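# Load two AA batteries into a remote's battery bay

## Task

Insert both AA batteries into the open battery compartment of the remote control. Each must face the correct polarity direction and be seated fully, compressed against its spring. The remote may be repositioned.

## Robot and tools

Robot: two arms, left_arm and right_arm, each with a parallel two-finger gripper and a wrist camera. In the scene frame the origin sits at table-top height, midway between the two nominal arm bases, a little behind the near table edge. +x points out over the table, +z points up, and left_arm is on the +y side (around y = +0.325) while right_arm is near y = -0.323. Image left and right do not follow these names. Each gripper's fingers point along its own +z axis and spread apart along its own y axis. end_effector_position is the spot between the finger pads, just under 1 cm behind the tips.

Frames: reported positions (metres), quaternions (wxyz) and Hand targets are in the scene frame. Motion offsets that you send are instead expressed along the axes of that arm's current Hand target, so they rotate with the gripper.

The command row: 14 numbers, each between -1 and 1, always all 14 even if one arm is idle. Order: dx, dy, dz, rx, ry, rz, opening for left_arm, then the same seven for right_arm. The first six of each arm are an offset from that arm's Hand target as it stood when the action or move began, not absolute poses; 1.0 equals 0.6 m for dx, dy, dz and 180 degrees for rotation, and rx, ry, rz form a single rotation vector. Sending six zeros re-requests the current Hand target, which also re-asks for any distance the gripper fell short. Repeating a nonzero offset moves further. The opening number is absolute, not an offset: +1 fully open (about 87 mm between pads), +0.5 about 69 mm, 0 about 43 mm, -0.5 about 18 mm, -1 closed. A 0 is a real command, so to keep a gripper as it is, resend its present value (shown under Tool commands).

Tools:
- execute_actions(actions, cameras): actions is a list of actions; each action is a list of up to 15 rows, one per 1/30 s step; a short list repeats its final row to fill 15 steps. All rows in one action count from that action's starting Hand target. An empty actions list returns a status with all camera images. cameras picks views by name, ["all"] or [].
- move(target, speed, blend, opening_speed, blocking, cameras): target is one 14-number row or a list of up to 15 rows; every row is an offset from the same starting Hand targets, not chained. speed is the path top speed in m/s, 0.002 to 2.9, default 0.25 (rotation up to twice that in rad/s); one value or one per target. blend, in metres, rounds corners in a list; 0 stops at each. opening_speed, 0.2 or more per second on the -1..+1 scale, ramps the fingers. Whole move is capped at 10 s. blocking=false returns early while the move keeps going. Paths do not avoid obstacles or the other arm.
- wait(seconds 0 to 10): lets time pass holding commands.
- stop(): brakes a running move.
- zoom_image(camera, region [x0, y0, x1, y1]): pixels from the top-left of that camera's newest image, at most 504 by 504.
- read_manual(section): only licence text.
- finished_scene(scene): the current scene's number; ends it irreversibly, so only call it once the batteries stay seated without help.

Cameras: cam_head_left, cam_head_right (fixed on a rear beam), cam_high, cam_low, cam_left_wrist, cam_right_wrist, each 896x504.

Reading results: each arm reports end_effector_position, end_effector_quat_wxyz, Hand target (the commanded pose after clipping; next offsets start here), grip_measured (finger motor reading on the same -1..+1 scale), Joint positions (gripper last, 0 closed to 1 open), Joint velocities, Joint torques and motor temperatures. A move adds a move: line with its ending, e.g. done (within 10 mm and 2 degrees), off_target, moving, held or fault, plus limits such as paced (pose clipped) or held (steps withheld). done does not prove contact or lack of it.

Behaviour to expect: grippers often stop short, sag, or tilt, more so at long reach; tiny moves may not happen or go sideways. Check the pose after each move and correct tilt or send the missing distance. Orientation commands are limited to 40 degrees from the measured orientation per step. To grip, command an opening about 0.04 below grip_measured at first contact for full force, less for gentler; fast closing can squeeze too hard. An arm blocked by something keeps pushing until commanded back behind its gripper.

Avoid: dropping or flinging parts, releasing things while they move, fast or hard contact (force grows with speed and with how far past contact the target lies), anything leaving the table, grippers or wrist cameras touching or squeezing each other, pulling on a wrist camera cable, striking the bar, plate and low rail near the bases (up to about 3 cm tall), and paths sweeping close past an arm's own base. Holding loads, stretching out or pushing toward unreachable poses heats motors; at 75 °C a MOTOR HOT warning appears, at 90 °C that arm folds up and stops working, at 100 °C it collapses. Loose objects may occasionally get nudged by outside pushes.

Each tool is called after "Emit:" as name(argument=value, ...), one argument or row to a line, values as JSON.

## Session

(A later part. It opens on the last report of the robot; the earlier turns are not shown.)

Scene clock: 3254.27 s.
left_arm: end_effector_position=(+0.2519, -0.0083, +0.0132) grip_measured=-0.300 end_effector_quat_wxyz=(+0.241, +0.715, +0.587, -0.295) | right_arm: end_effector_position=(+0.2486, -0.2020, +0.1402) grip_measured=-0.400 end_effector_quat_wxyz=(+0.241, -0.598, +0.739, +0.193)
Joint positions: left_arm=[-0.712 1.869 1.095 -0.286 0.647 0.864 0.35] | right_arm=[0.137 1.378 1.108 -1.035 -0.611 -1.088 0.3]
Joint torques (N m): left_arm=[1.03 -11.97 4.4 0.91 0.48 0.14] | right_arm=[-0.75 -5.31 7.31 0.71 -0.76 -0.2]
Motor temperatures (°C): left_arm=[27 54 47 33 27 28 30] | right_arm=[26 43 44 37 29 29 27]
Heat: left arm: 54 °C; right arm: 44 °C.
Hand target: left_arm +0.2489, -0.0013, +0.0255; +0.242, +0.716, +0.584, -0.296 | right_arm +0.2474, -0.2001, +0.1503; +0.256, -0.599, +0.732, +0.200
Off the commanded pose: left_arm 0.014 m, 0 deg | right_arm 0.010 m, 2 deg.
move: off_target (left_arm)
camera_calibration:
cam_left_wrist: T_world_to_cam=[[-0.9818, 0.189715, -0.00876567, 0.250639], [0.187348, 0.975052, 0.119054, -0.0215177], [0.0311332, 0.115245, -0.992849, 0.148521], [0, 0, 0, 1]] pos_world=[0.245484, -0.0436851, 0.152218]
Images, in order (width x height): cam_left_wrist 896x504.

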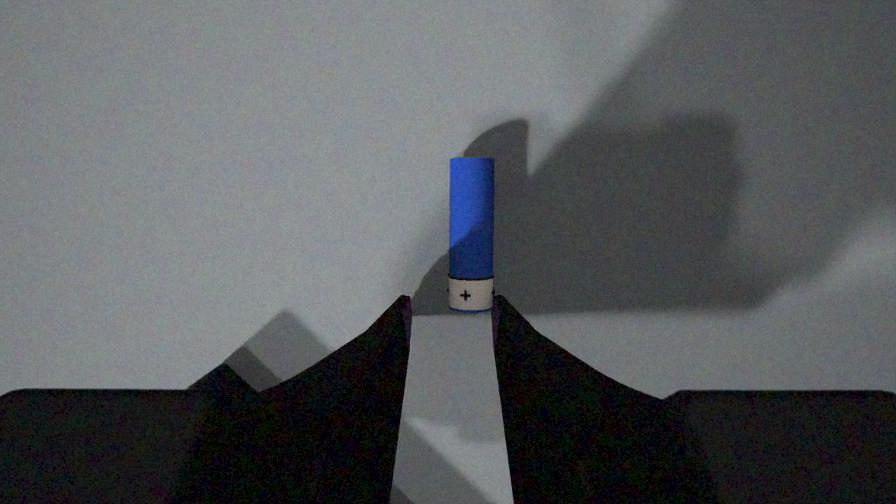

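Emit:
move(
  target=[
    [-0.016,-0.0022,0.016,0,0,0,-0.3,0,0,0,0,0,0,-0.4],
  ],
  speed=0.06,
  cameras=["cam_left_wrist"],
)

Scene clock: 3264.47 s.
left_arm: end_effector_position=(+0.2482, -0.0109, +0.0133) grip_measured=-0.300 end_effector_quat_wxyz=(+0.238, +0.716, +0.585, -0.297) | right_arm: end_effector_position=(+0.2486, -0.2020, +0.1402) grip_measured=-0.400 end_effector_quat_wxyz=(+0.241, -0.598, +0.739, +0.193)
Joint positions: left_arm=[-0.723 1.869 1.095 -0.286 0.647 0.859 0.35] | right_arm=[0.137 1.378 1.108 -1.035 -0.611 -1.088 0.3]
Joint torques (N m): left_arm=[-0.61 -10.65 6 1.14 0.32 -0.19] | right_arm=[-0.75 -5.31 7.3 0.72 -0.77 -0.2]
Motor temperatures (°C): left_arm=[27 56 46 33 27 28 30] | right_arm=[26 43 44 36 29 29 27]
Heat: left arm: 56 °C; right arm: 44 °C.
Hand target: left_arm +0.2449, -0.0144, +0.0255; +0.242, +0.716, +0.584, -0.296 | right_arm +0.2474, -0.2001, +0.1503; +0.256, -0.599, +0.732, +0.200
Off the commanded pose: left_arm 0.013 m, 0 deg | right_arm 0.010 m, 2 deg.
move: off_target (left_arm)
camera_calibration:
cam_left_wrist: T_world_to_cam=[[-0.980372, 0.197088, -0.00525585, 0.247054], [0.195083, 0.973567, 0.118789, -0.020213], [0.0285287, 0.115432, -0.992906, 0.149677], [0, 0, 0, 1]] pos_world=[0.241878, -0.0462902, 0.152315]
Images, in order (width x height): cam_left_wrist 896x504.

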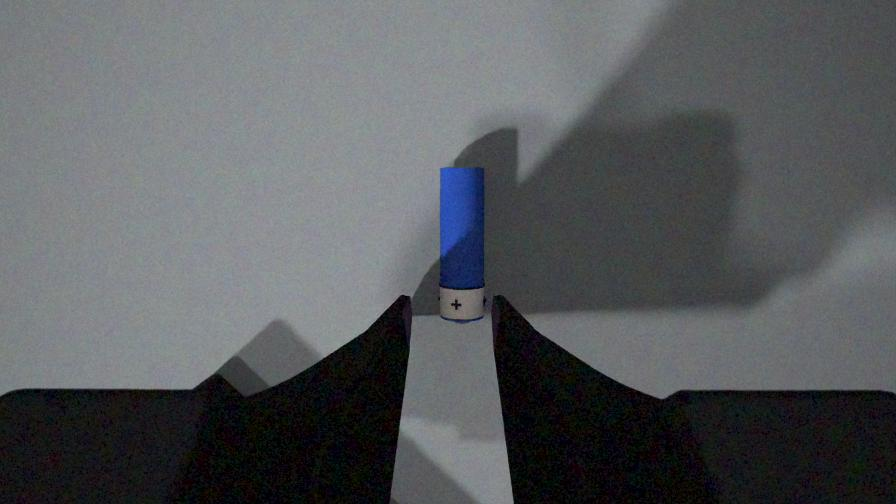

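Emit:
move(
  target=[
    [0,0,0,0,0,0,-0.68,0,0,0,0,0,0,-0.4],
    [-0.0707,0,-0.0707,0,0,0,-0.68,0,0,0,0,0,0,-0.4],
  ],
  speed=0.1,
  opening_speed=0.4,
  cameras=["cam_left_wrist"],
)

Scene clock: 3271.53 s.
left_arm: end_effector_position=(+0.2429, -0.0062, +0.0585) grip_measured=-0.616 end_effector_quat_wxyz=(+0.218, +0.713, +0.596, -0.300) | right_arm: end_effector_position=(+0.2486, -0.2020, +0.1402) grip_measured=-0.400 end_effector_quat_wxyz=(+0.241, -0.598, +0.739, +0.193)
Joint positions: left_arm=[-0.723 1.792 1.209 -0.519 0.647 0.851 0.192] | right_arm=[0.137 1.378 1.108 -1.035 -0.611 -1.088 0.3]
Joint torques (N m): left_arm=[-0.55 -11.96 8.17 1.08 0.32 -0.11] | right_arm=[-0.76 -5.33 7.25 0.72 -0.76 -0.19]
Motor temperatures (°C): left_arm=[27 56 47 33 27 28 30] | right_arm=[26 43 44 36 29 29 27]
Heat: left arm: 56 °C; right arm: 44 °C.
Hand target: left_arm +0.2449, -0.0143, +0.0854; +0.242, +0.716, +0.584, -0.296 | right_arm +0.2474, -0.2001, +0.1503; +0.256, -0.599, +0.732, +0.200
Off the commanded pose: left_arm 0.028 m, 3 deg | right_arm 0.010 m, 2 deg.
move: off_target (left_arm)
camera_calibration:
cam_left_wrist: T_world_to_cam=[[-0.980919, 0.190978, 0.0364005, 0.238892], [0.194235, 0.970751, 0.14112, -0.0302275], [-0.00838505, 0.145497, -0.989323, 0.203087], [0, 0, 0, 1]] pos_world=[0.241908, -0.0458284, 0.196489]
Images, in order (width x height): cam_left_wrist 896x504.

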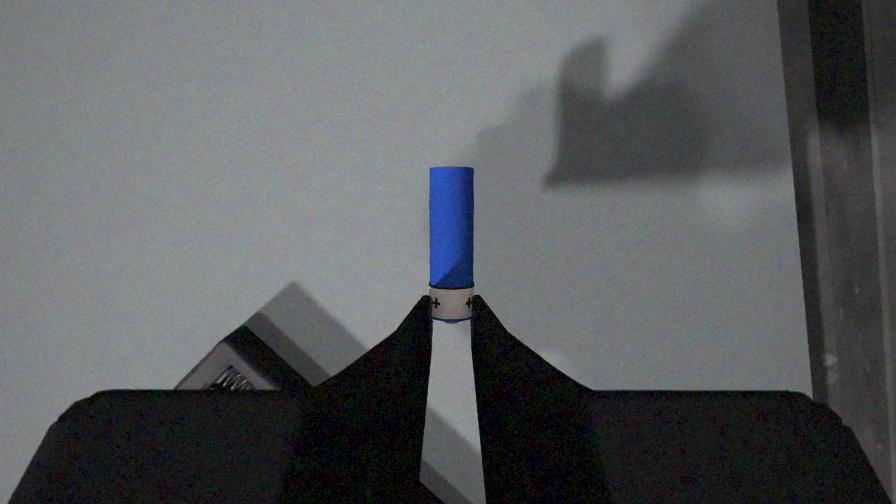

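Emit:
move(
  target=[
    [-0.0354,0,-0.0354,0,0,0,-0.68,0,0,0,0,0,0,-0.4],
    [0.0625,0.0857,-0.1095,-0.1748,0,-0.1748,-0.68,0,0,0,0,0,0,-0.4],
  ],
  speed=0.15,
  cameras=["cam_left_wrist"],
)

Scene clock: 3297.13 s.
left_arm: end_effector_position=(+0.2972, +0.0477, +0.0821) grip_measured=-0.616 end_effector_quat_wxyz=(+0.292, +0.456, +0.820, -0.185) | right_arm: end_effector_position=(+0.2486, -0.2020, +0.1402) grip_measured=-0.400 end_effector_quat_wxyz=(+0.241, -0.598, +0.739, +0.193)
Joint positions: left_arm=[-0.648 1.596 1.058 -0.328 0.254 0.249 0.192] | right_arm=[0.137 1.378 1.108 -1.035 -0.611 -1.088 0.3]
Joint torques (N m): left_arm=[1.03 -10.91 5.74 2.3 -0.06 -0.14] | right_arm=[-0.7 -5.31 7.31 0.71 -0.77 -0.2]
Motor temperatures (°C): left_arm=[27 58 49 33 27 28 30] | right_arm=[26 43 44 36 29 29 27]
Heat: left arm: 58 °C; right arm: 44 °C.
Hand target: left_arm +0.3098, +0.0469, +0.1054; +0.336, +0.441, +0.812, -0.183 | right_arm +0.2474, -0.2001, +0.1503; +0.256, -0.599, +0.732, +0.200
Off the commanded pose: left_arm 0.026 m, 5 deg | right_arm 0.010 m, 2 deg.
move: off_target (left_arm)
camera_calibration:
cam_left_wrist: T_world_to_cam=[[-0.853709, -0.520127, 0.0254762, 0.277978], [-0.506176, 0.840315, 0.194052, 0.113615], [-0.12234, 0.152769, -0.98066, 0.251911], [0, 0, 0, 1]] pos_world=[0.325641, 0.0106274, 0.21791]
Images, in order (width x height): cam_left_wrist 896x504.

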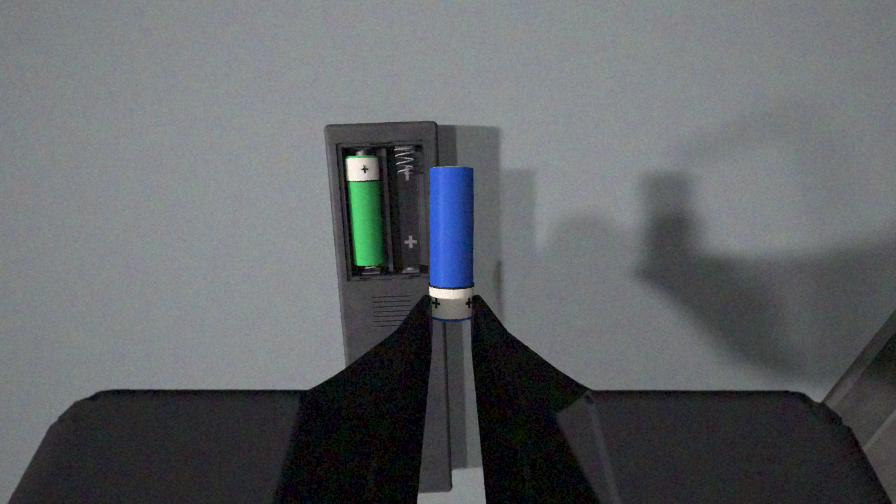

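Emit:
move(
  target=[0.0028,0.0302,0.0088,-0.0067,0.089,-0.0067,-0.68,0,0,0,0,0,0,-0.4],
  speed=0.1,
  cameras=["cam_left_wrist"],
)

Scene clock: 3316.20 s.
left_arm: end_effector_position=(+0.3165, +0.0525, +0.0940) grip_measured=-0.616 end_effector_quat_wxyz=(+0.215, +0.450, +0.858, -0.126) | right_arm: end_effector_position=(+0.2486, -0.2020, +0.1402) grip_measured=-0.400 end_effector_quat_wxyz=(+0.241, -0.598, +0.739, +0.193)
Joint positions: left_arm=[-0.648 1.762 1.384 -0.674 0.163 0.249 0.192] | right_arm=[0.137 1.378 1.108 -1.035 -0.611 -1.088 0.3]
Joint torques (N m): left_arm=[0.79 -7.19 9.1 1.3 -0.08 0.11] | right_arm=[-0.77 -5.31 7.28 0.7 -0.77 -0.19]
Motor temperatures (°C): left_arm=[27 58 48 35 27 28 31] | right_arm=[26 42 44 36 30 29 27]
Heat: left arm: 58 °C; right arm: 44 °C.
Hand target: left_arm +0.3264, +0.0546, +0.1005; +0.223, +0.450, +0.857, -0.114 | right_arm +0.2474, -0.2001, +0.1503; +0.256, -0.599, +0.732, +0.200
Off the commanded pose: left_arm 0.012 m, 2 deg | right_arm 0.010 m, 2 deg.
move: off_target (left_arm)
camera_calibration:
cam_left_wrist: T_world_to_cam=[[-0.82454, -0.565701, 0.0107679, 0.291238], [-0.518552, 0.763157, 0.38561, 0.106904], [-0.226358, 0.312367, -0.922599, 0.284282], [0, 0, 0, 1]] pos_world=[0.359923, -0.00563114, 0.217919]
Images, in order (width x height): cam_left_wrist 896x504.

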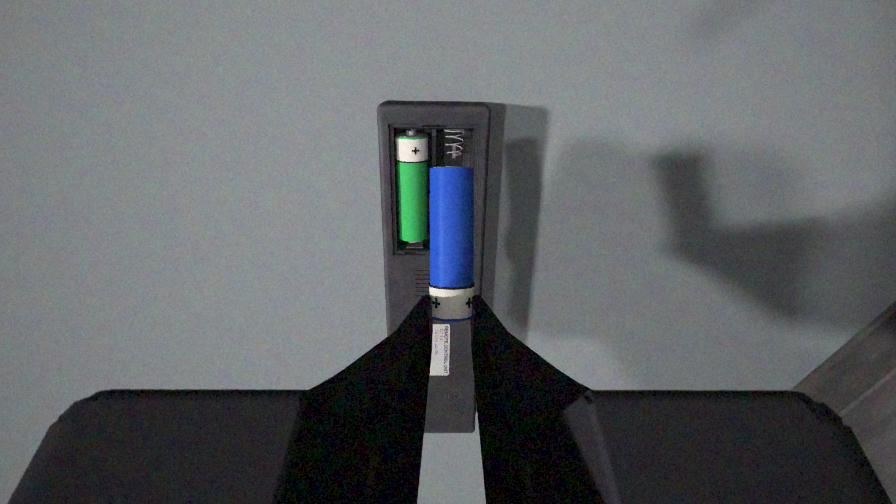

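Emit:
move(
  target=[0.0404,-0.0008,0.0633,0,0,0,-0.68,0,0,0,0,0,0,-0.4],
  speed=0.08,
  cameras=["cam_left_wrist"],
)

Scene clock: 3328.87 s.
left_arm: end_effector_position=(+0.3126, +0.0559, +0.0561) grip_measured=-0.616 end_effector_quat_wxyz=(+0.205, +0.450, +0.860, -0.124) | right_arm: end_effector_position=(+0.2486, -0.2020, +0.1402) grip_measured=-0.400 end_effector_quat_wxyz=(+0.241, -0.598, +0.739, +0.193)
Joint positions: left_arm=[-0.648 1.795 1.278 -0.556 0.162 0.249 0.192] | right_arm=[0.137 1.378 1.108 -1.035 -0.611 -1.088 0.3]
Joint torques (N m): left_arm=[0.9 -7.62 5.72 1.91 -0.06 0.11] | right_arm=[-0.73 -5.3 7.27 0.71 -0.77 -0.19]
Heat: left arm: 54 °C; right arm: 44 °C.
Hand target: left_arm +0.3246, +0.0568, +0.0555; +0.223, +0.450, +0.857, -0.114 | right_arm +0.2474, -0.2001, +0.1503; +0.256, -0.599, +0.732, +0.200
Off the commanded pose: left_arm 0.012 m, 2 deg | right_arm 0.010 m, 2 deg.
move: off_target (left_arm)
camera_calibration:
cam_left_wrist: T_world_to_cam=[[-0.824196, -0.566059, 0.0166786, 0.289953], [-0.512098, 0.757555, 0.404804, 0.114149], [-0.241778, 0.325097, -0.914251, 0.250887], [0, 0, 0, 1]] pos_world=[0.358093, -0.00390639, 0.17833]
Images, in order (width x height): cam_left_wrist 896x504.

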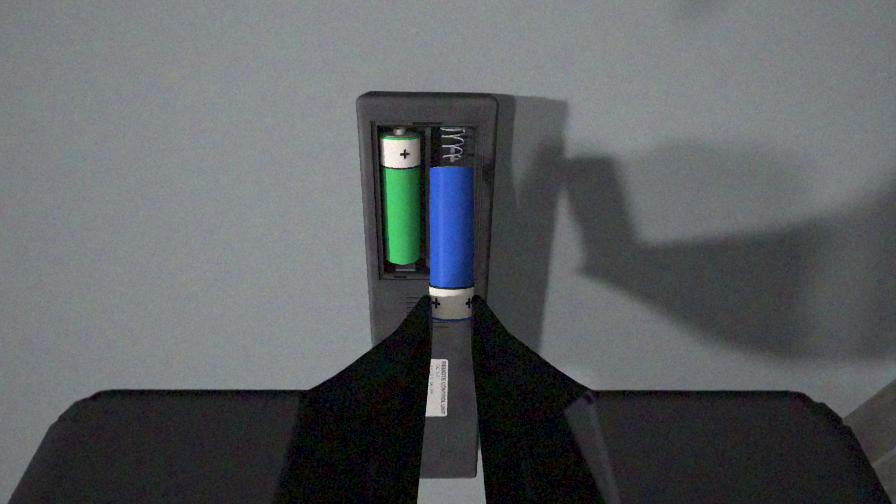

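Emit:
move(
  target=[0,0,0,0,0,0,-0.68,-0.143,-0.1063,0.3357,-0.1831,-0.1725,-0.128,-0.5],
  speed=0.15,
  opening_speed=0.5,
  cameras=["cam_left_wrist","cam_right_wrist"],
)

Scene clock: 3369.13 s.
left_arm: end_effector_position=(+0.3150, +0.0621, +0.0516) grip_measured=-0.616 end_effector_quat_wxyz=(+0.202, +0.445, +0.865, -0.115) | right_arm: end_effector_position=(+0.3451, -0.0293, +0.0360) grip_measured=-0.500 end_effector_quat_wxyz=(-0.282, +0.703, -0.430, -0.491)
Joint positions: left_arm=[-0.638 1.801 1.272 -0.556 0.148 0.25 0.192] | right_arm=[0.323 2.513 1.971 -1.41 -1.219 -1.947 0.25]
Joint torques (N m): left_arm=[0.54 -8.08 6.23 1.9 0.07 0.1] | right_arm=[0.24 -10.17 7.79 -0.31 -0.8 -0.22]
Motor temperatures (°C): left_arm=[27 49 49 36 26 28 31] | right_arm=[26 42 44 35 30 29 27]
Heat: left arm: 49 °C; right arm: 44 °C.
Hand target: left_arm +0.3246, +0.0568, +0.0555; +0.223, +0.450, +0.857, -0.114 | right_arm +0.3499, -0.0257, +0.0450; -0.295, +0.702, -0.422, -0.492
Off the commanded pose: left_arm 0.012 m, 3 deg | right_arm 0.011 m, 2 deg.
move: off_target (left_arm, right_arm)
camera_calibration:
cam_left_wrist: T_world_to_cam=[[-0.815753, -0.578365, 0.00639868, 0.29411], [-0.523053, 0.742371, 0.418689, 0.116109], [-0.246905, 0.3382, -0.908107, 0.245944], [0, 0, 0, 1]] pos_world=[0.361377, 0.00072863, 0.172848]
cam_right_wrist: T_world_to_cam=[[0.869401, 0.492637, -0.038082, -0.28304], [0.454963, -0.828209, -0.32723, -0.148016], [-0.192746, 0.267168, -0.944177, 0.255666], [0, 0, 0, 1]] pos_world=[0.362695, -0.0514577, 0.18218]
Images, in order (width x height): cam_left_wrist 896x504, cam_right_wrist 896x504.

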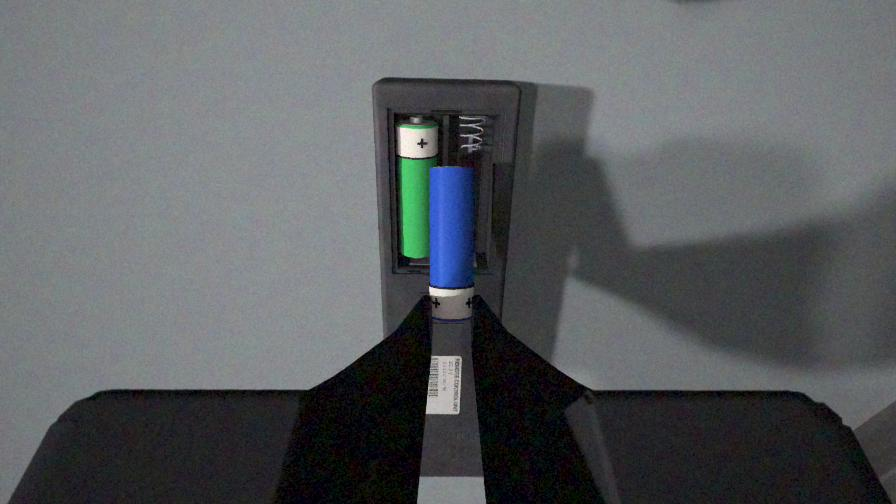

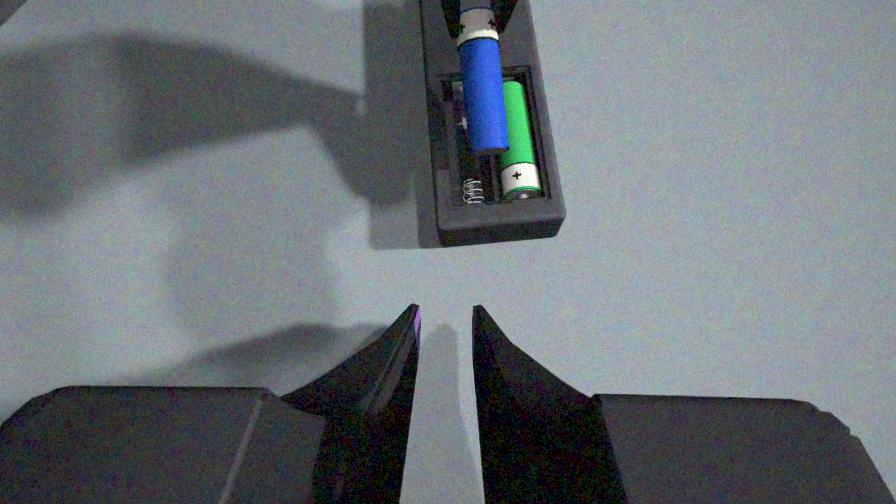

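Emit:
execute_actions(
  actions=[],
  cameras=["cam_left_wrist", "cam_right_wrist"],
)

Scene clock: 3405.17 s.
left_arm: end_effector_position=(+0.3150, +0.0621, +0.0516) grip_measured=-0.616 end_effector_quat_wxyz=(+0.202, +0.445, +0.865, -0.115) | right_arm: end_effector_position=(+0.3451, -0.0293, +0.0360) grip_measured=-0.500 end_effector_quat_wxyz=(-0.282, +0.703, -0.430, -0.491)
Joint positions: left_arm=[-0.638 1.801 1.272 -0.556 0.148 0.25 0.192] | right_arm=[0.323 2.513 1.971 -1.41 -1.219 -1.947 0.25]
Joint velocities: within noise
Joint torques (N m): left_arm=[0.58 -8.05 6.32 1.89 0.06 0.11] | right_arm=[0.25 -10.19 7.77 -0.32 -0.8 -0.21]
Motor temperatures (°C): left_arm=[27 49 49 37 26 28 31] | right_arm=[26 47 44 35 30 29 27]
Heat: left arm: 49 °C; right arm: 47 °C.
Hand target: left_arm +0.3246, +0.0568, +0.0555; +0.223, +0.450, +0.857, -0.114 | right_arm +0.3499, -0.0257, +0.0450; -0.295, +0.702, -0.422, -0.492
Tool commands: left_gripper/opening=-0.68 right_gripper/opening=-0.5
Off the commanded pose: left_arm 0.012 m, 3 deg | right_arm 0.011 m, 2 deg.
camera_calibration:
cam_left_wrist: T_world_to_cam=[[-0.815753, -0.578365, 0.00639868, 0.29411], [-0.523053, 0.742371, 0.418689, 0.116109], [-0.246905, 0.3382, -0.908107, 0.245944], [0, 0, 0, 1]] pos_world=[0.361377, 0.00072863, 0.172848]
cam_right_wrist: T_world_to_cam=[[0.869401, 0.492637, -0.038082, -0.28304], [0.454963, -0.828209, -0.32723, -0.148016], [-0.192746, 0.267168, -0.944177, 0.255666], [0, 0, 0, 1]] pos_world=[0.362695, -0.0514577, 0.18218]
Images, in order (width x height): cam_left_wrist 896x504, cam_right_wrist 896x504.

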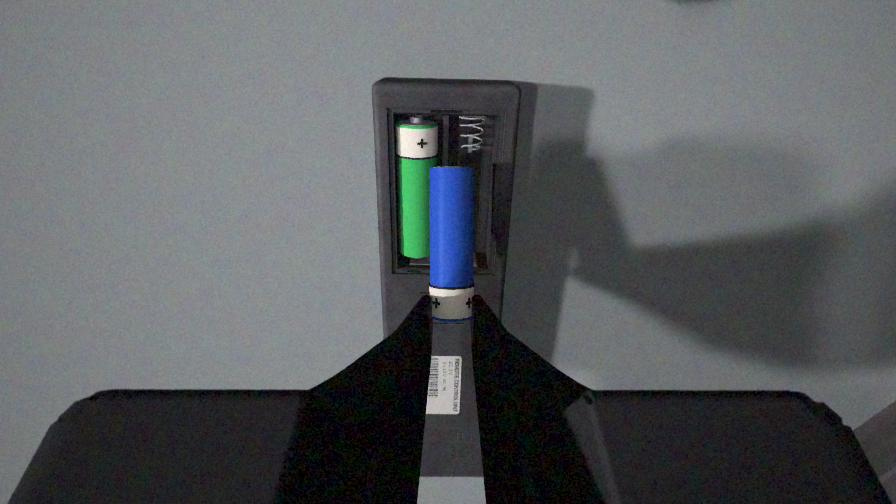

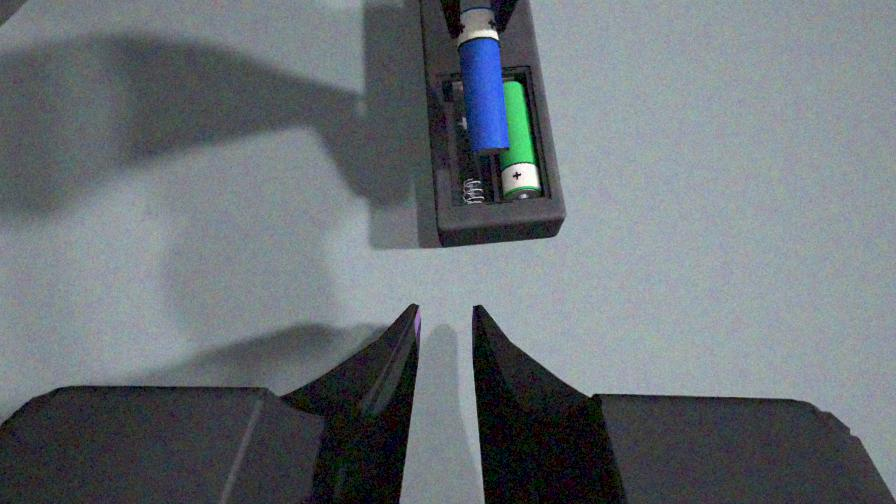

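Emit:
move(
  target=[0,0,0,0,0,0,-0.68,0.0195,-0.0124,0.0396,0,0,0,-0.5],
  speed=0.1,
  cameras=["cam_right_wrist"],
)

Scene clock: 3436.83 s.
left_arm: end_effector_position=(+0.3140, +0.0672, +0.0487) grip_measured=-0.616 end_effector_quat_wxyz=(+0.196, +0.444, +0.868, -0.107) | right_arm: end_effector_position=(+0.3505, -0.0111, +0.0322) grip_measured=-0.500 end_effector_quat_wxyz=(-0.301, +0.697, -0.423, -0.494)
Joint positions: left_arm=[-0.635 1.801 1.264 -0.562 0.136 0.25 0.192] | right_arm=[0.349 2.526 1.971 -1.3 -1.263 -1.866 0.25]
Joint torques (N m): left_arm=[0.54 -8.16 6.9 1.94 0.21 0.12] | right_arm=[1.01 -10.11 4.21 0.32 -0.48 0.12]
Heat: left arm: 49 °C; right arm: 50 °C.
Hand target: left_arm +0.3246, +0.0567, +0.0555; +0.223, +0.450, +0.857, -0.115 | right_arm +0.3478, -0.0061, +0.0259; -0.295, +0.702, -0.422, -0.492
Off the commanded pose: left_arm 0.016 m, 3 deg | right_arm 0.008 m, 1 deg.
move: off_target (left_arm)
camera_calibration:
cam_right_wrist: T_world_to_cam=[[0.875312, 0.483409, -0.0120388, -0.29982], [0.448106, -0.820243, -0.355532, -0.133185], [-0.181742, 0.305807, -0.934587, 0.24458], [0, 0, 0, 1]] pos_world=[0.366568, -0.0391025, 0.17762]
Images, in order (width x height): cam_right_wrist 896x504.

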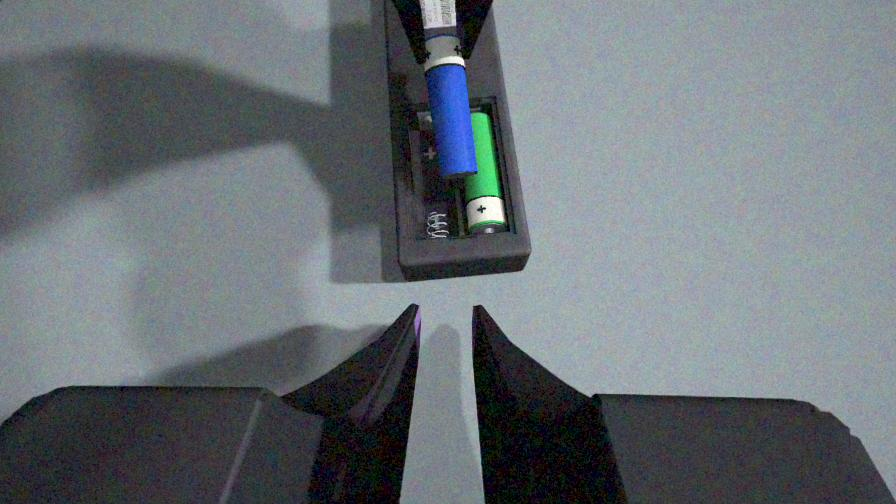

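Emit:
move(
  target=[-0.0013,-0.0158,0.0113,0,0,0,-0.68,0.0156,0.0089,0.035,0,0,0,-0.5],
  speed=0.05,
  cameras=["cam_left_wrist", "cam_right_wrist"],
)

Scene clock: 3458.80 s.
left_arm: end_effector_position=(+0.3077, +0.0755, +0.0376) grip_measured=-0.616 end_effector_quat_wxyz=(+0.178, +0.440, +0.875, -0.094) | right_arm: end_effector_position=(+0.3415, -0.0011, +0.0147) grip_measured=-0.500 end_effector_quat_wxyz=(-0.309, +0.678, -0.426, -0.513)
Joint positions: left_arm=[-0.637 1.814 1.246 -0.574 0.115 0.242 0.192] | right_arm=[0.369 2.526 1.87 -1.142 -1.32 -1.782 0.25]
Joint torques (N m): left_arm=[-1.94 -8.66 7.27 2.24 0.25 -0.04] | right_arm=[2.48 -11.82 3.89 0.47 0.06 0.17]
Motor temperatures (°C): left_arm=[27 49 48 38 26 28 31] | right_arm=[26 54 42 34 29 29 27]
Heat: left arm: 49 °C; right arm: 54 °C.
Hand target: left_arm +0.3191, +0.0481, +0.0499; +0.223, +0.450, +0.857, -0.114 | right_arm +0.3354, +0.0061, +0.0099; -0.295, +0.702, -0.422, -0.492
Off the commanded pose: left_arm 0.032 m, 6 deg | right_arm 0.011 m, 4 deg.
move: off_target (left_arm, right_arm)
camera_calibration:
cam_left_wrist: T_world_to_cam=[[-0.802656, -0.596434, -0.0031826, 0.293673], [-0.526034, 0.705379, 0.47511, 0.109875], [-0.281126, 0.383024, -0.879921, 0.232945], [0, 0, 0, 1]] pos_world=[0.359003, 0.00842946, 0.153705]
cam_right_wrist: T_world_to_cam=[[0.882711, 0.468943, -0.0302353, -0.299281], [0.418716, -0.81411, -0.40237, -0.116479], [-0.213304, 0.342516, -0.914978, 0.234047], [0, 0, 0, 1]] pos_world=[0.362873, -0.0346456, 0.158231]
Images, in order (width x height): cam_left_wrist 896x504, cam_right_wrist 896x504.

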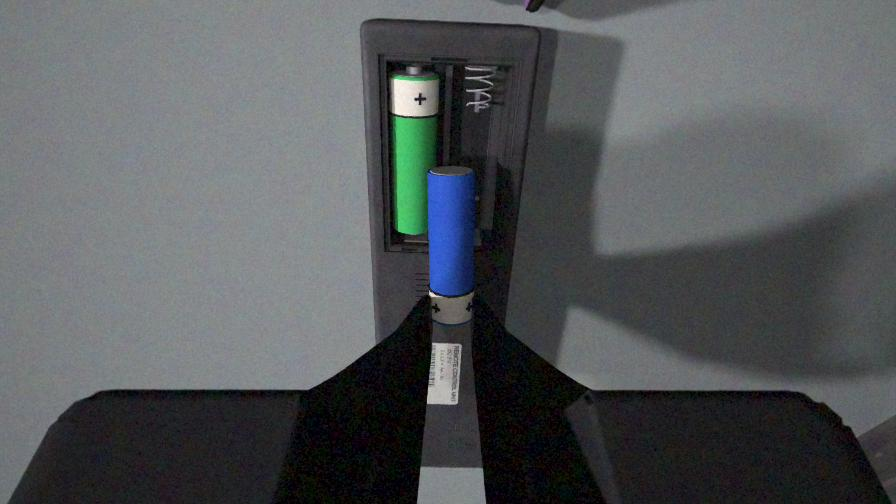

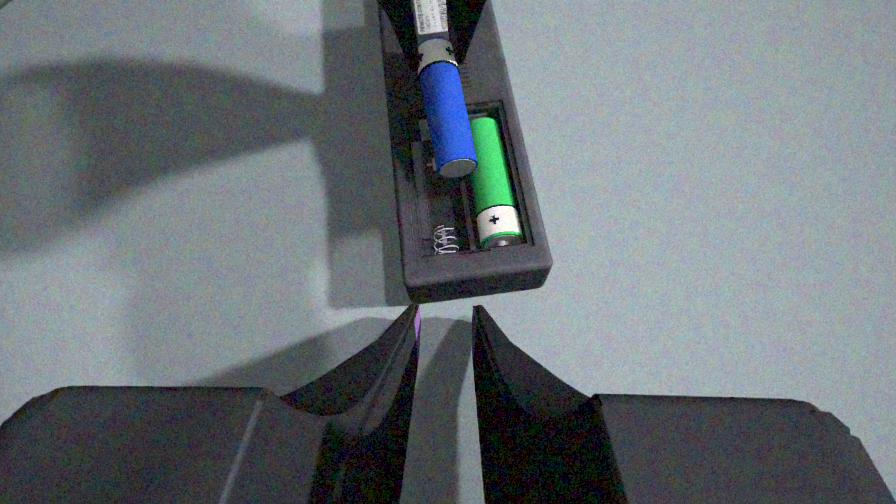

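Emit:
move(
  target=[-0.0325,-0.0142,0.0048,0,0,0,-0.68,-0.0023,0,0.0062,0,0,0,-0.5],
  speed=0.05,
  cameras=["cam_left_wrist", "cam_right_wrist"],
)

Scene clock: 3483.97 s.
left_arm: end_effector_position=(+0.3014, +0.0708, +0.0384) grip_measured=-0.616 end_effector_quat_wxyz=(+0.162, +0.433, +0.882, -0.089) | right_arm: end_effector_position=(+0.3407, +0.0008, +0.0145) grip_measured=-0.500 end_effector_quat_wxyz=(-0.312, +0.671, -0.428, -0.519)
Joint positions: left_arm=[-0.66 1.832 1.281 -0.622 0.1 0.206 0.192] | right_arm=[0.37 2.526 1.859 -1.121 -1.336 -1.764 0.25]
Joint torques (N m): left_arm=[-3.17 -7.53 11.15 2.27 0.23 0] | right_arm=[2.95 -12.22 4.18 0.51 0.22 0.19]
Motor temperatures (°C): left_arm=[28 51 51 38 26 28 31] | right_arm=[26 58 41 34 29 29 27]
Heat: left arm: 51 °C; right arm: 58 °C.
Hand target: left_arm +0.3226, +0.0281, +0.0568; +0.223, +0.450, +0.857, -0.114 | right_arm +0.3335, +0.0095, +0.0099; -0.295, +0.702, -0.422, -0.492
Off the commanded pose: left_arm 0.051 m, 8 deg | right_arm 0.012 m, 5 deg.
move: off_target (left_arm, right_arm)
camera_calibration:
cam_left_wrist: T_world_to_cam=[[-0.792784, -0.609485, 0.00470562, 0.283443], [-0.524358, 0.685951, 0.5045, 0.109197], [-0.310713, 0.397492, -0.863399, 0.240969], [0, 0, 0, 1]] pos_world=[0.356839, 0.00206789, 0.151629]
cam_right_wrist: T_world_to_cam=[[0.885454, 0.463277, -0.0366897, -0.300364], [0.407787, -0.812404, -0.416784, -0.110733], [-0.222893, 0.354081, -0.908265, 0.236247], [0, 0, 0, 1]] pos_world=[0.363772, -0.0344593, 0.157403]
Images, in order (width x height): cam_left_wrist 896x504, cam_right_wrist 896x504.

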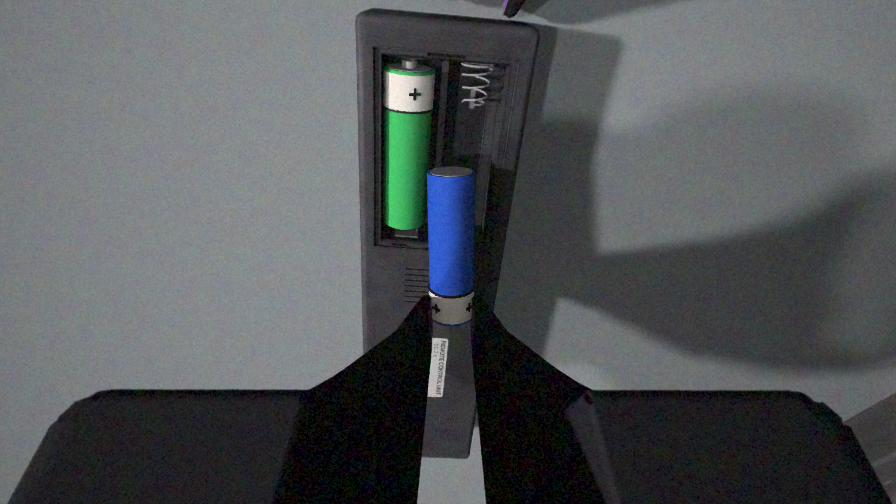

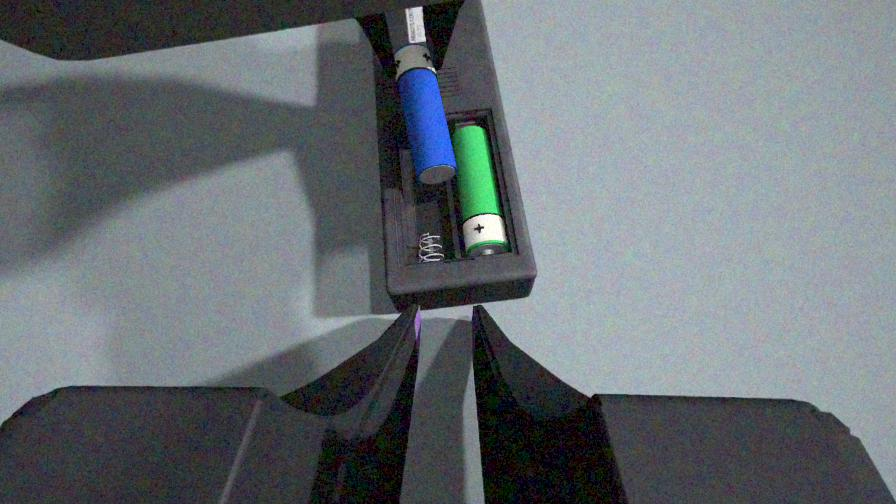

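Emit:
move(
  target=[0.0305,0.011,-0.042,0,0,0,-0.68,0,0,0,0,0,0,-0.5],
  speed=0.08,
  cameras=["cam_left_wrist", "cam_right_wrist"],
)

Scene clock: 3509.03 s.
left_arm: end_effector_position=(+0.2983, +0.0750, +0.0380) grip_measured=-0.616 end_effector_quat_wxyz=(+0.159, +0.433, +0.883, -0.088) | right_arm: end_effector_position=(+0.3397, +0.0040, +0.0147) grip_measured=-0.500 end_effector_quat_wxyz=(-0.312, +0.674, -0.424, -0.518)
Joint positions: left_arm=[-0.657 1.82 1.264 -0.624 0.1 0.209 0.192] | right_arm=[0.378 2.524 1.859 -1.111 -1.336 -1.76 0.25]
Joint torques (N m): left_arm=[-0.03 -13.83 6.41 1.96 0.39 0.29] | right_arm=[2.39 -12.26 3.92 0.47 0.23 0.18]
Motor temperatures (°C): left_arm=[28 47 53 39 26 28 31] | right_arm=[27 61 41 33 29 29 27]
Heat: left arm: 53 °C; right arm: 61 °C.
Hand target: left_arm +0.3119, +0.0550, +0.0700; +0.223, +0.450, +0.857, -0.114 | right_arm +0.3335, +0.0095, +0.0099; -0.295, +0.702, -0.422, -0.492
Off the commanded pose: left_arm 0.040 m, 9 deg | right_arm 0.010 m, 5 deg.
move: off_target (left_arm, right_arm)
camera_calibration:
cam_left_wrist: T_world_to_cam=[[-0.792647, -0.60966, 0.00500437, 0.283549], [-0.522432, 0.683424, 0.509899, 0.104358], [-0.314285, 0.401555, -0.86022, 0.238503], [0, 0, 0, 1]] pos_world=[0.354232, 0.00577588, 0.150534]
cam_right_wrist: T_world_to_cam=[[0.88242, 0.469552, -0.0292621, -0.299985], [0.416322, -0.808328, -0.416272, -0.110561], [-0.219115, 0.355144, -0.908769, 0.233838], [0, 0, 0, 1]] pos_world=[0.361979, -0.0315569, 0.157703]
Images, in order (width x height): cam_left_wrist 896x504, cam_right_wrist 896x504.

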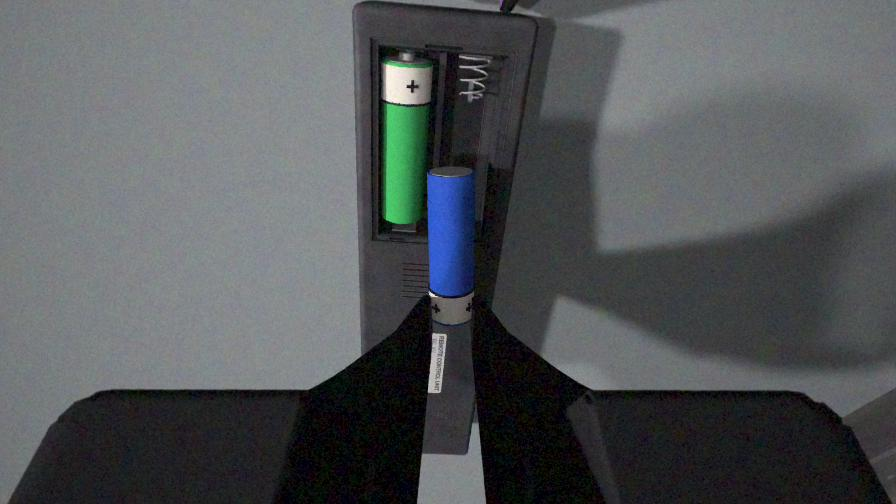

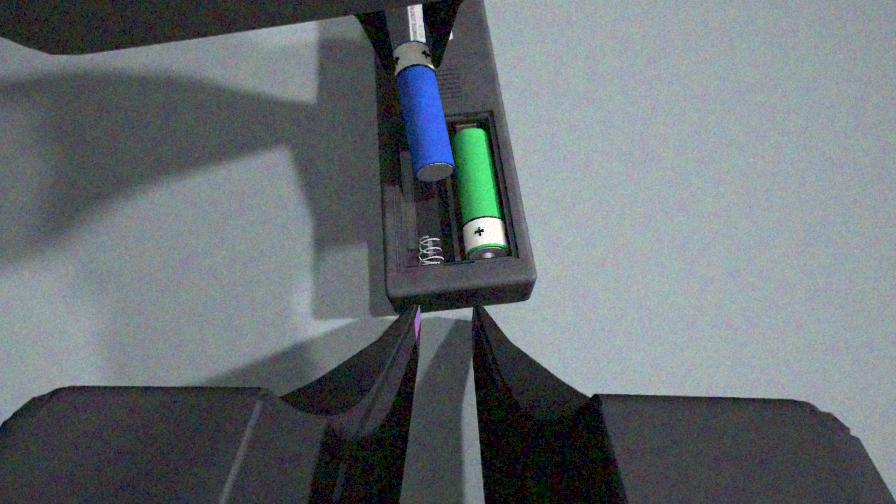

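Emit:
move(
  target=[0.0145,0,-0.0265,0,0,0,-0.68,0,0,0,0,0,0,-0.5],
  speed=0.08,
  cameras=["cam_left_wrist"],
)

Scene clock: 3515.07 s.
left_arm: end_effector_position=(+0.2897, +0.0854, +0.0420) grip_measured=-0.616 end_effector_quat_wxyz=(+0.157, +0.441, +0.880, -0.085) | right_arm: end_effector_position=(+0.3346, +0.0105, +0.0153) grip_measured=-0.500 end_effector_quat_wxyz=(-0.307, +0.677, -0.420, -0.521)
Joint positions: left_arm=[-0.652 1.772 1.221 -0.635 0.1 0.23 0.192] | right_arm=[0.396 2.521 1.859 -1.102 -1.335 -1.744 0.25]
Joint torques (N m): left_arm=[0.69 -14.79 6.8 1.77 0.47 0.17] | right_arm=[0.73 -12.22 3.58 0.45 0.21 0.09]
Motor temperatures (°C): left_arm=[28 52 52 39 26 28 31] | right_arm=[27 60 40 33 29 29 27]
Heat: left arm: 52 °C; right arm: 60 °C.
Hand target: left_arm +0.3031, +0.0676, +0.0797; +0.223, +0.450, +0.857, -0.114 | right_arm +0.3335, +0.0096, +0.0100; -0.295, +0.702, -0.422, -0.492
Off the commanded pose: left_arm 0.044 m, 9 deg | right_arm 0.006 m, 5 deg.
move: off_target (left_arm, right_arm)
camera_calibration:
cam_left_wrist: T_world_to_cam=[[-0.801896, -0.597462, -0.00113956, 0.284928], [-0.512457, 0.686822, 0.515426, 0.0873036], [-0.307165, 0.413902, -0.856933, 0.231895], [0, 0, 0, 1]] pos_world=[0.344452, 0.0142899, 0.154045]
Images, in order (width x height): cam_left_wrist 896x504.

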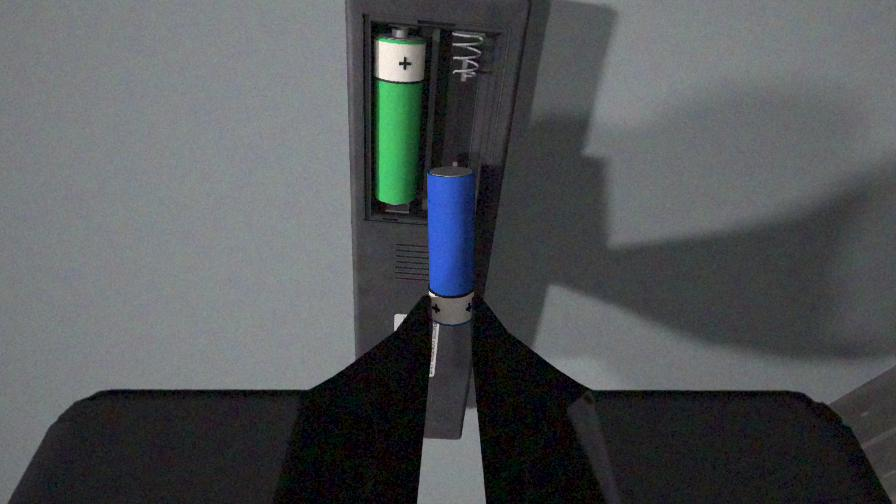

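Emit:
move(
  target=[0.012,0.0,-0.075,0,0,0,-0.68,0,0,0,0,0,0,-0.5],
  speed=0.12,
  cameras=["cam_left_wrist","cam_right_wrist"],
)

Scene clock: 3521.37 s.
left_arm: end_effector_position=(+0.2823, +0.0937, +0.0919) grip_measured=-0.616 end_effector_quat_wxyz=(+0.198, +0.447, +0.866, -0.101) | right_arm: end_effector_position=(+0.3346, +0.0104, +0.0151) grip_measured=-0.500 end_effector_quat_wxyz=(-0.306, +0.677, -0.421, -0.521)
Joint positions: left_arm=[-0.638 1.607 1.212 -0.705 0.123 0.258 0.192] | right_arm=[0.396 2.521 1.859 -1.1 -1.334 -1.74 0.25]
Joint torques (N m): left_arm=[0.95 -10 8.51 1.2 0.38 0.12] | right_arm=[0.77 -12.29 3.54 0.45 0.21 0.06]
Motor temperatures (°C): left_arm=[28 54 53 38 26 28 32] | right_arm=[27 62 40 33 29 29 27]
Heat: left arm: 54 °C; right arm: 62 °C.
Hand target: left_arm +0.2871, +0.0906, +0.1156; +0.223, +0.450, +0.857, -0.114 | right_arm +0.3335, +0.0096, +0.0100; -0.295, +0.702, -0.422, -0.492
Off the commanded pose: left_arm 0.024 m, 3 deg | right_arm 0.005 m, 5 deg.
move: off_target (left_arm, right_arm)
camera_calibration:
cam_left_wrist: T_world_to_cam=[[-0.814011, -0.580673, -0.0142984, 0.28702], [-0.527361, 0.728511, 0.43722, 0.0595783], [-0.243465, 0.363442, -0.899241, 0.25969], [0, 0, 0, 1]] pos_world=[0.328283, 0.0288791, 0.211579]
cam_right_wrist: T_world_to_cam=[[0.875532, 0.481873, -0.0352509, -0.296287], [0.426155, -0.804554, -0.413624, -0.106512], [-0.227676, 0.347119, -0.909765, 0.233697], [0, 0, 0, 1]] pos_world=[0.358007, -0.0240427, 0.158109]
Images, in order (width x height): cam_left_wrist 896x504, cam_right_wrist 896x504.

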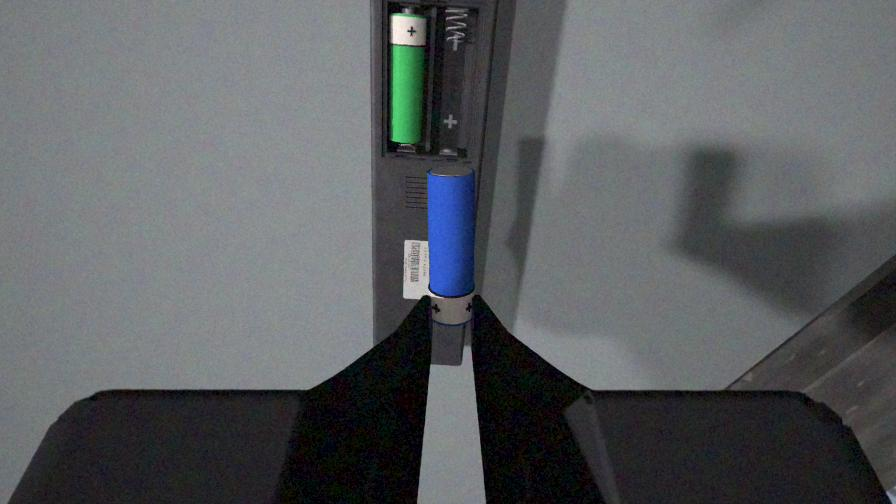

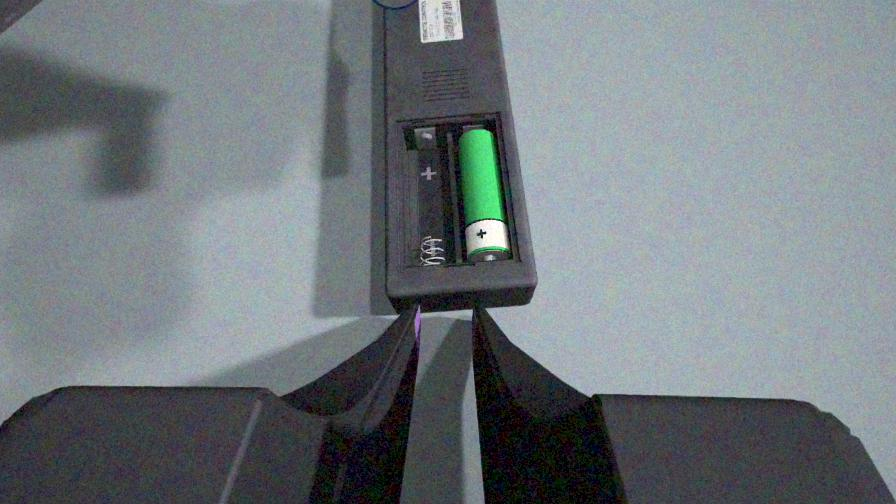

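Emit:
move(
  target=[-0.0295,0.005,0.107,0.0081,0,0.0146,-0.68,0,0,0,0,0,0,-0.5],
  speed=0.1,
  cameras=["cam_left_wrist"],
)

Scene clock: 3547.10 s.
left_arm: end_effector_position=(+0.3022, +0.0766, +0.0585) grip_measured=-0.616 end_effector_quat_wxyz=(+0.186, +0.460, +0.862, -0.102) | right_arm: end_effector_position=(+0.3342, +0.0103, +0.0139) grip_measured=-0.500 end_effector_quat_wxyz=(-0.306, +0.677, -0.421, -0.521)
Joint positions: left_arm=[-0.638 1.754 1.252 -0.622 0.135 0.283 0.192] | right_arm=[0.396 2.521 1.853 -1.093 -1.336 -1.739 0.25]
Joint torques (N m): left_arm=[-0.4 -6.57 9.03 1.99 0.4 0.12] | right_arm=[0.75 -12.25 3.81 0.42 0.24 0.07]
Motor temperatures (°C): left_arm=[28 55 56 36 26 28 32] | right_arm=[26 66 40 33 29 29 27]
Heat: left arm: 56 °C; right arm: 66 °C.
Hand target: left_arm +0.3161, +0.0541, +0.0680; +0.219, +0.472, +0.845, -0.120 | right_arm +0.3335, +0.0096, +0.0100; -0.295, +0.702, -0.422, -0.492
Off the commanded pose: left_arm 0.028 m, 5 deg | right_arm 0.004 m, 5 deg.
move: off_target (left_arm, right_arm)
camera_calibration:
cam_left_wrist: T_world_to_cam=[[-0.829997, -0.557718, -0.00738588, 0.29559], [-0.499528, 0.737377, 0.454693, 0.0869539], [-0.248145, 0.381084, -0.890618, 0.240219], [0, 0, 0, 1]] pos_world=[0.348384, 0.00919471, 0.176589]
Images, in order (width x height): cam_left_wrist 896x504.

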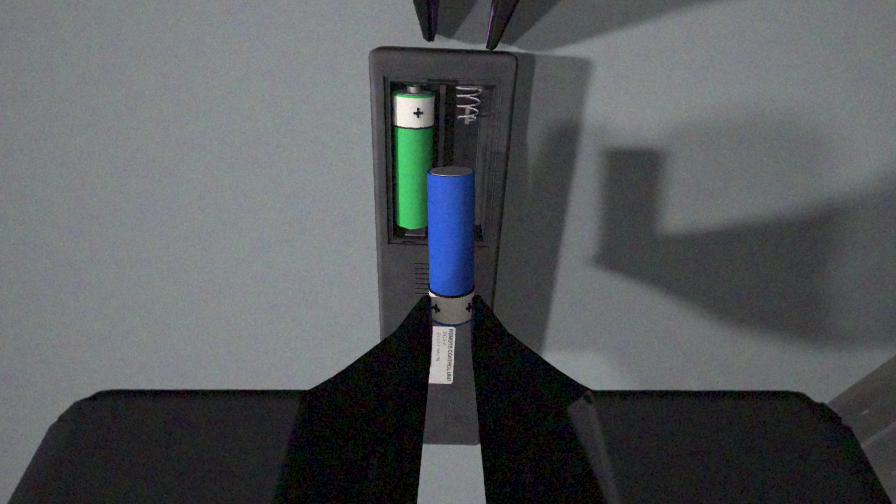

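Emit:
move(
  target=[
    [0,-0.0033,0.0344,0.0054,0,0.0097,-0.68,-0.0087,0,-0.0737,0,0,0,-0.5],
    [0,-0.0033,0.0344,0.0054,0,0.0097,-0.68,-0.0977,0.2238,-0.17,0,0,0,-0.5],
  ],
  speed=0.12,
  blend=0.02,
  cameras=["cam_left_wrist"],
)

Scene clock: 3582.80 s.
left_arm: end_effector_position=(+0.3082, +0.0605, +0.0409) grip_measured=-0.616 end_effector_quat_wxyz=(+0.191, +0.478, +0.850, -0.109) | right_arm: end_effector_position=(+0.2516, -0.1142, +0.0921) grip_measured=-0.500 end_effector_quat_wxyz=(-0.291, +0.695, -0.458, -0.471)
Joint positions: left_arm=[-0.658 1.818 1.256 -0.549 0.147 0.306 0.192] | right_arm=[0.179 2.003 1.335 -1.425 -1.157 -2.099 0.25]
Joint torques (N m): left_arm=[-0.25 -7.54 8.4 1.81 0.4 0.12] | right_arm=[-0.88 -9.51 4.25 -0.58 -0.34 -0.18]
Motor temperatures (°C): left_arm=[27 47 56 38 26 28 32] | right_arm=[26 67 39 33 29 29 27]
Heat: left arm: 56 °C; right arm: 67 °C.
Hand target: left_arm +0.3198, +0.0446, +0.0500; +0.217, +0.487, +0.837, -0.124 | right_arm +0.2506, -0.1205, +0.0999; -0.295, +0.702, -0.422, -0.492
Off the commanded pose: left_arm 0.022 m, 4 deg | right_arm 0.010 m, 5 deg.
joint sent to its limit (right arm) — joint 6 (wrist roll), lower limit. The joint targets are off in orientation, not in position.
move: off_target (left_arm, right_arm)
camera_calibration:
cam_left_wrist: T_world_to_cam=[[-0.854142, -0.519938, -0.0102611, 0.296635], [-0.470692, 0.764551, 0.440352, 0.0999016], [-0.221111, 0.380953, -0.897766, 0.224142], [0, 0, 0, 1]] pos_world=[0.349952, -0.0075356, 0.160279]
Images, in order (width x height): cam_left_wrist 896x504.

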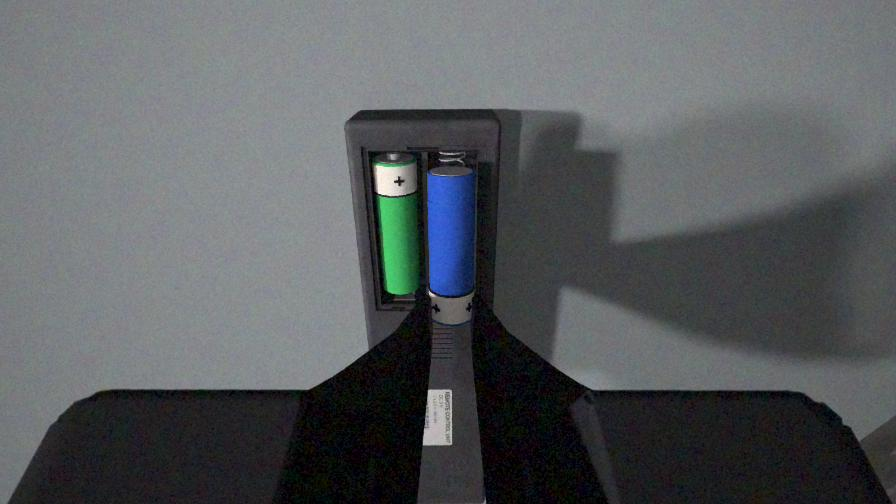

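Emit:
move(
  target=[0.0147,0,0.0062,0,0,0,-0.68,0,0,0,0,0,0,-0.5],
  speed=0.06,
  cameras=["cam_left_wrist"],
)

Scene clock: 3606.60 s.
left_arm: end_effector_position=(+0.3126, +0.0567, +0.0413) grip_measured=-0.616 end_effector_quat_wxyz=(+0.204, +0.480, +0.846, -0.111) | right_arm: end_effector_position=(+0.2515, -0.1143, +0.0920) grip_measured=-0.500 end_effector_quat_wxyz=(-0.291, +0.696, -0.458, -0.471)
Joint positions: left_arm=[-0.658 1.818 1.25 -0.517 0.149 0.311 0.192] | right_arm=[0.179 2.003 1.335 -1.425 -1.157 -2.099 0.25]
Joint torques (N m): left_arm=[0.27 -8.2 5.49 1.86 0.41 0.13] | right_arm=[-0.87 -9.46 4.27 -0.58 -0.35 -0.19]
Motor temperatures (°C): left_arm=[27 48 57 37 26 28 32] | right_arm=[26 61 39 33 29 29 27]
Heat: left arm: 57 °C; right arm: 61 °C.
Hand target: left_arm +0.3168, +0.0497, +0.0424; +0.217, +0.487, +0.837, -0.124 | right_arm +0.2506, -0.1205, +0.0999; -0.295, +0.702, -0.422, -0.492
Off the commanded pose: left_arm 0.008 m, 2 deg | right_arm 0.010 m, 5 deg.
joint sent to its limit (right arm) — joint 6 (wrist roll), lower limit. The joint targets are off in orientation, not in position.
move: off_target (right_arm)
camera_calibration:
cam_left_wrist: T_world_to_cam=[[-0.856572, -0.515658, -0.0195277, 0.299321], [-0.475578, 0.774175, 0.417706, 0.106663], [-0.200276, 0.367082, -0.908372, 0.221578], [0, 0, 0, 1]] pos_world=[0.351493, -0.0095657, 0.162567]
Images, in order (width x height): cam_left_wrist 896x504.

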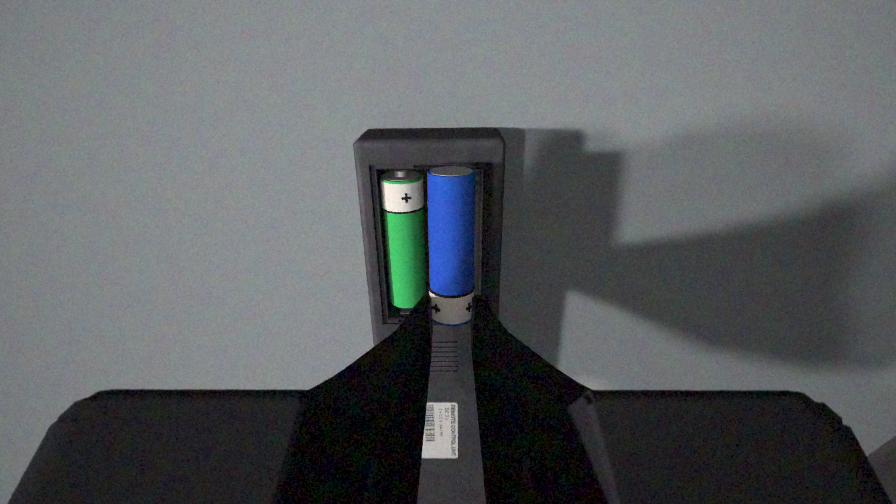

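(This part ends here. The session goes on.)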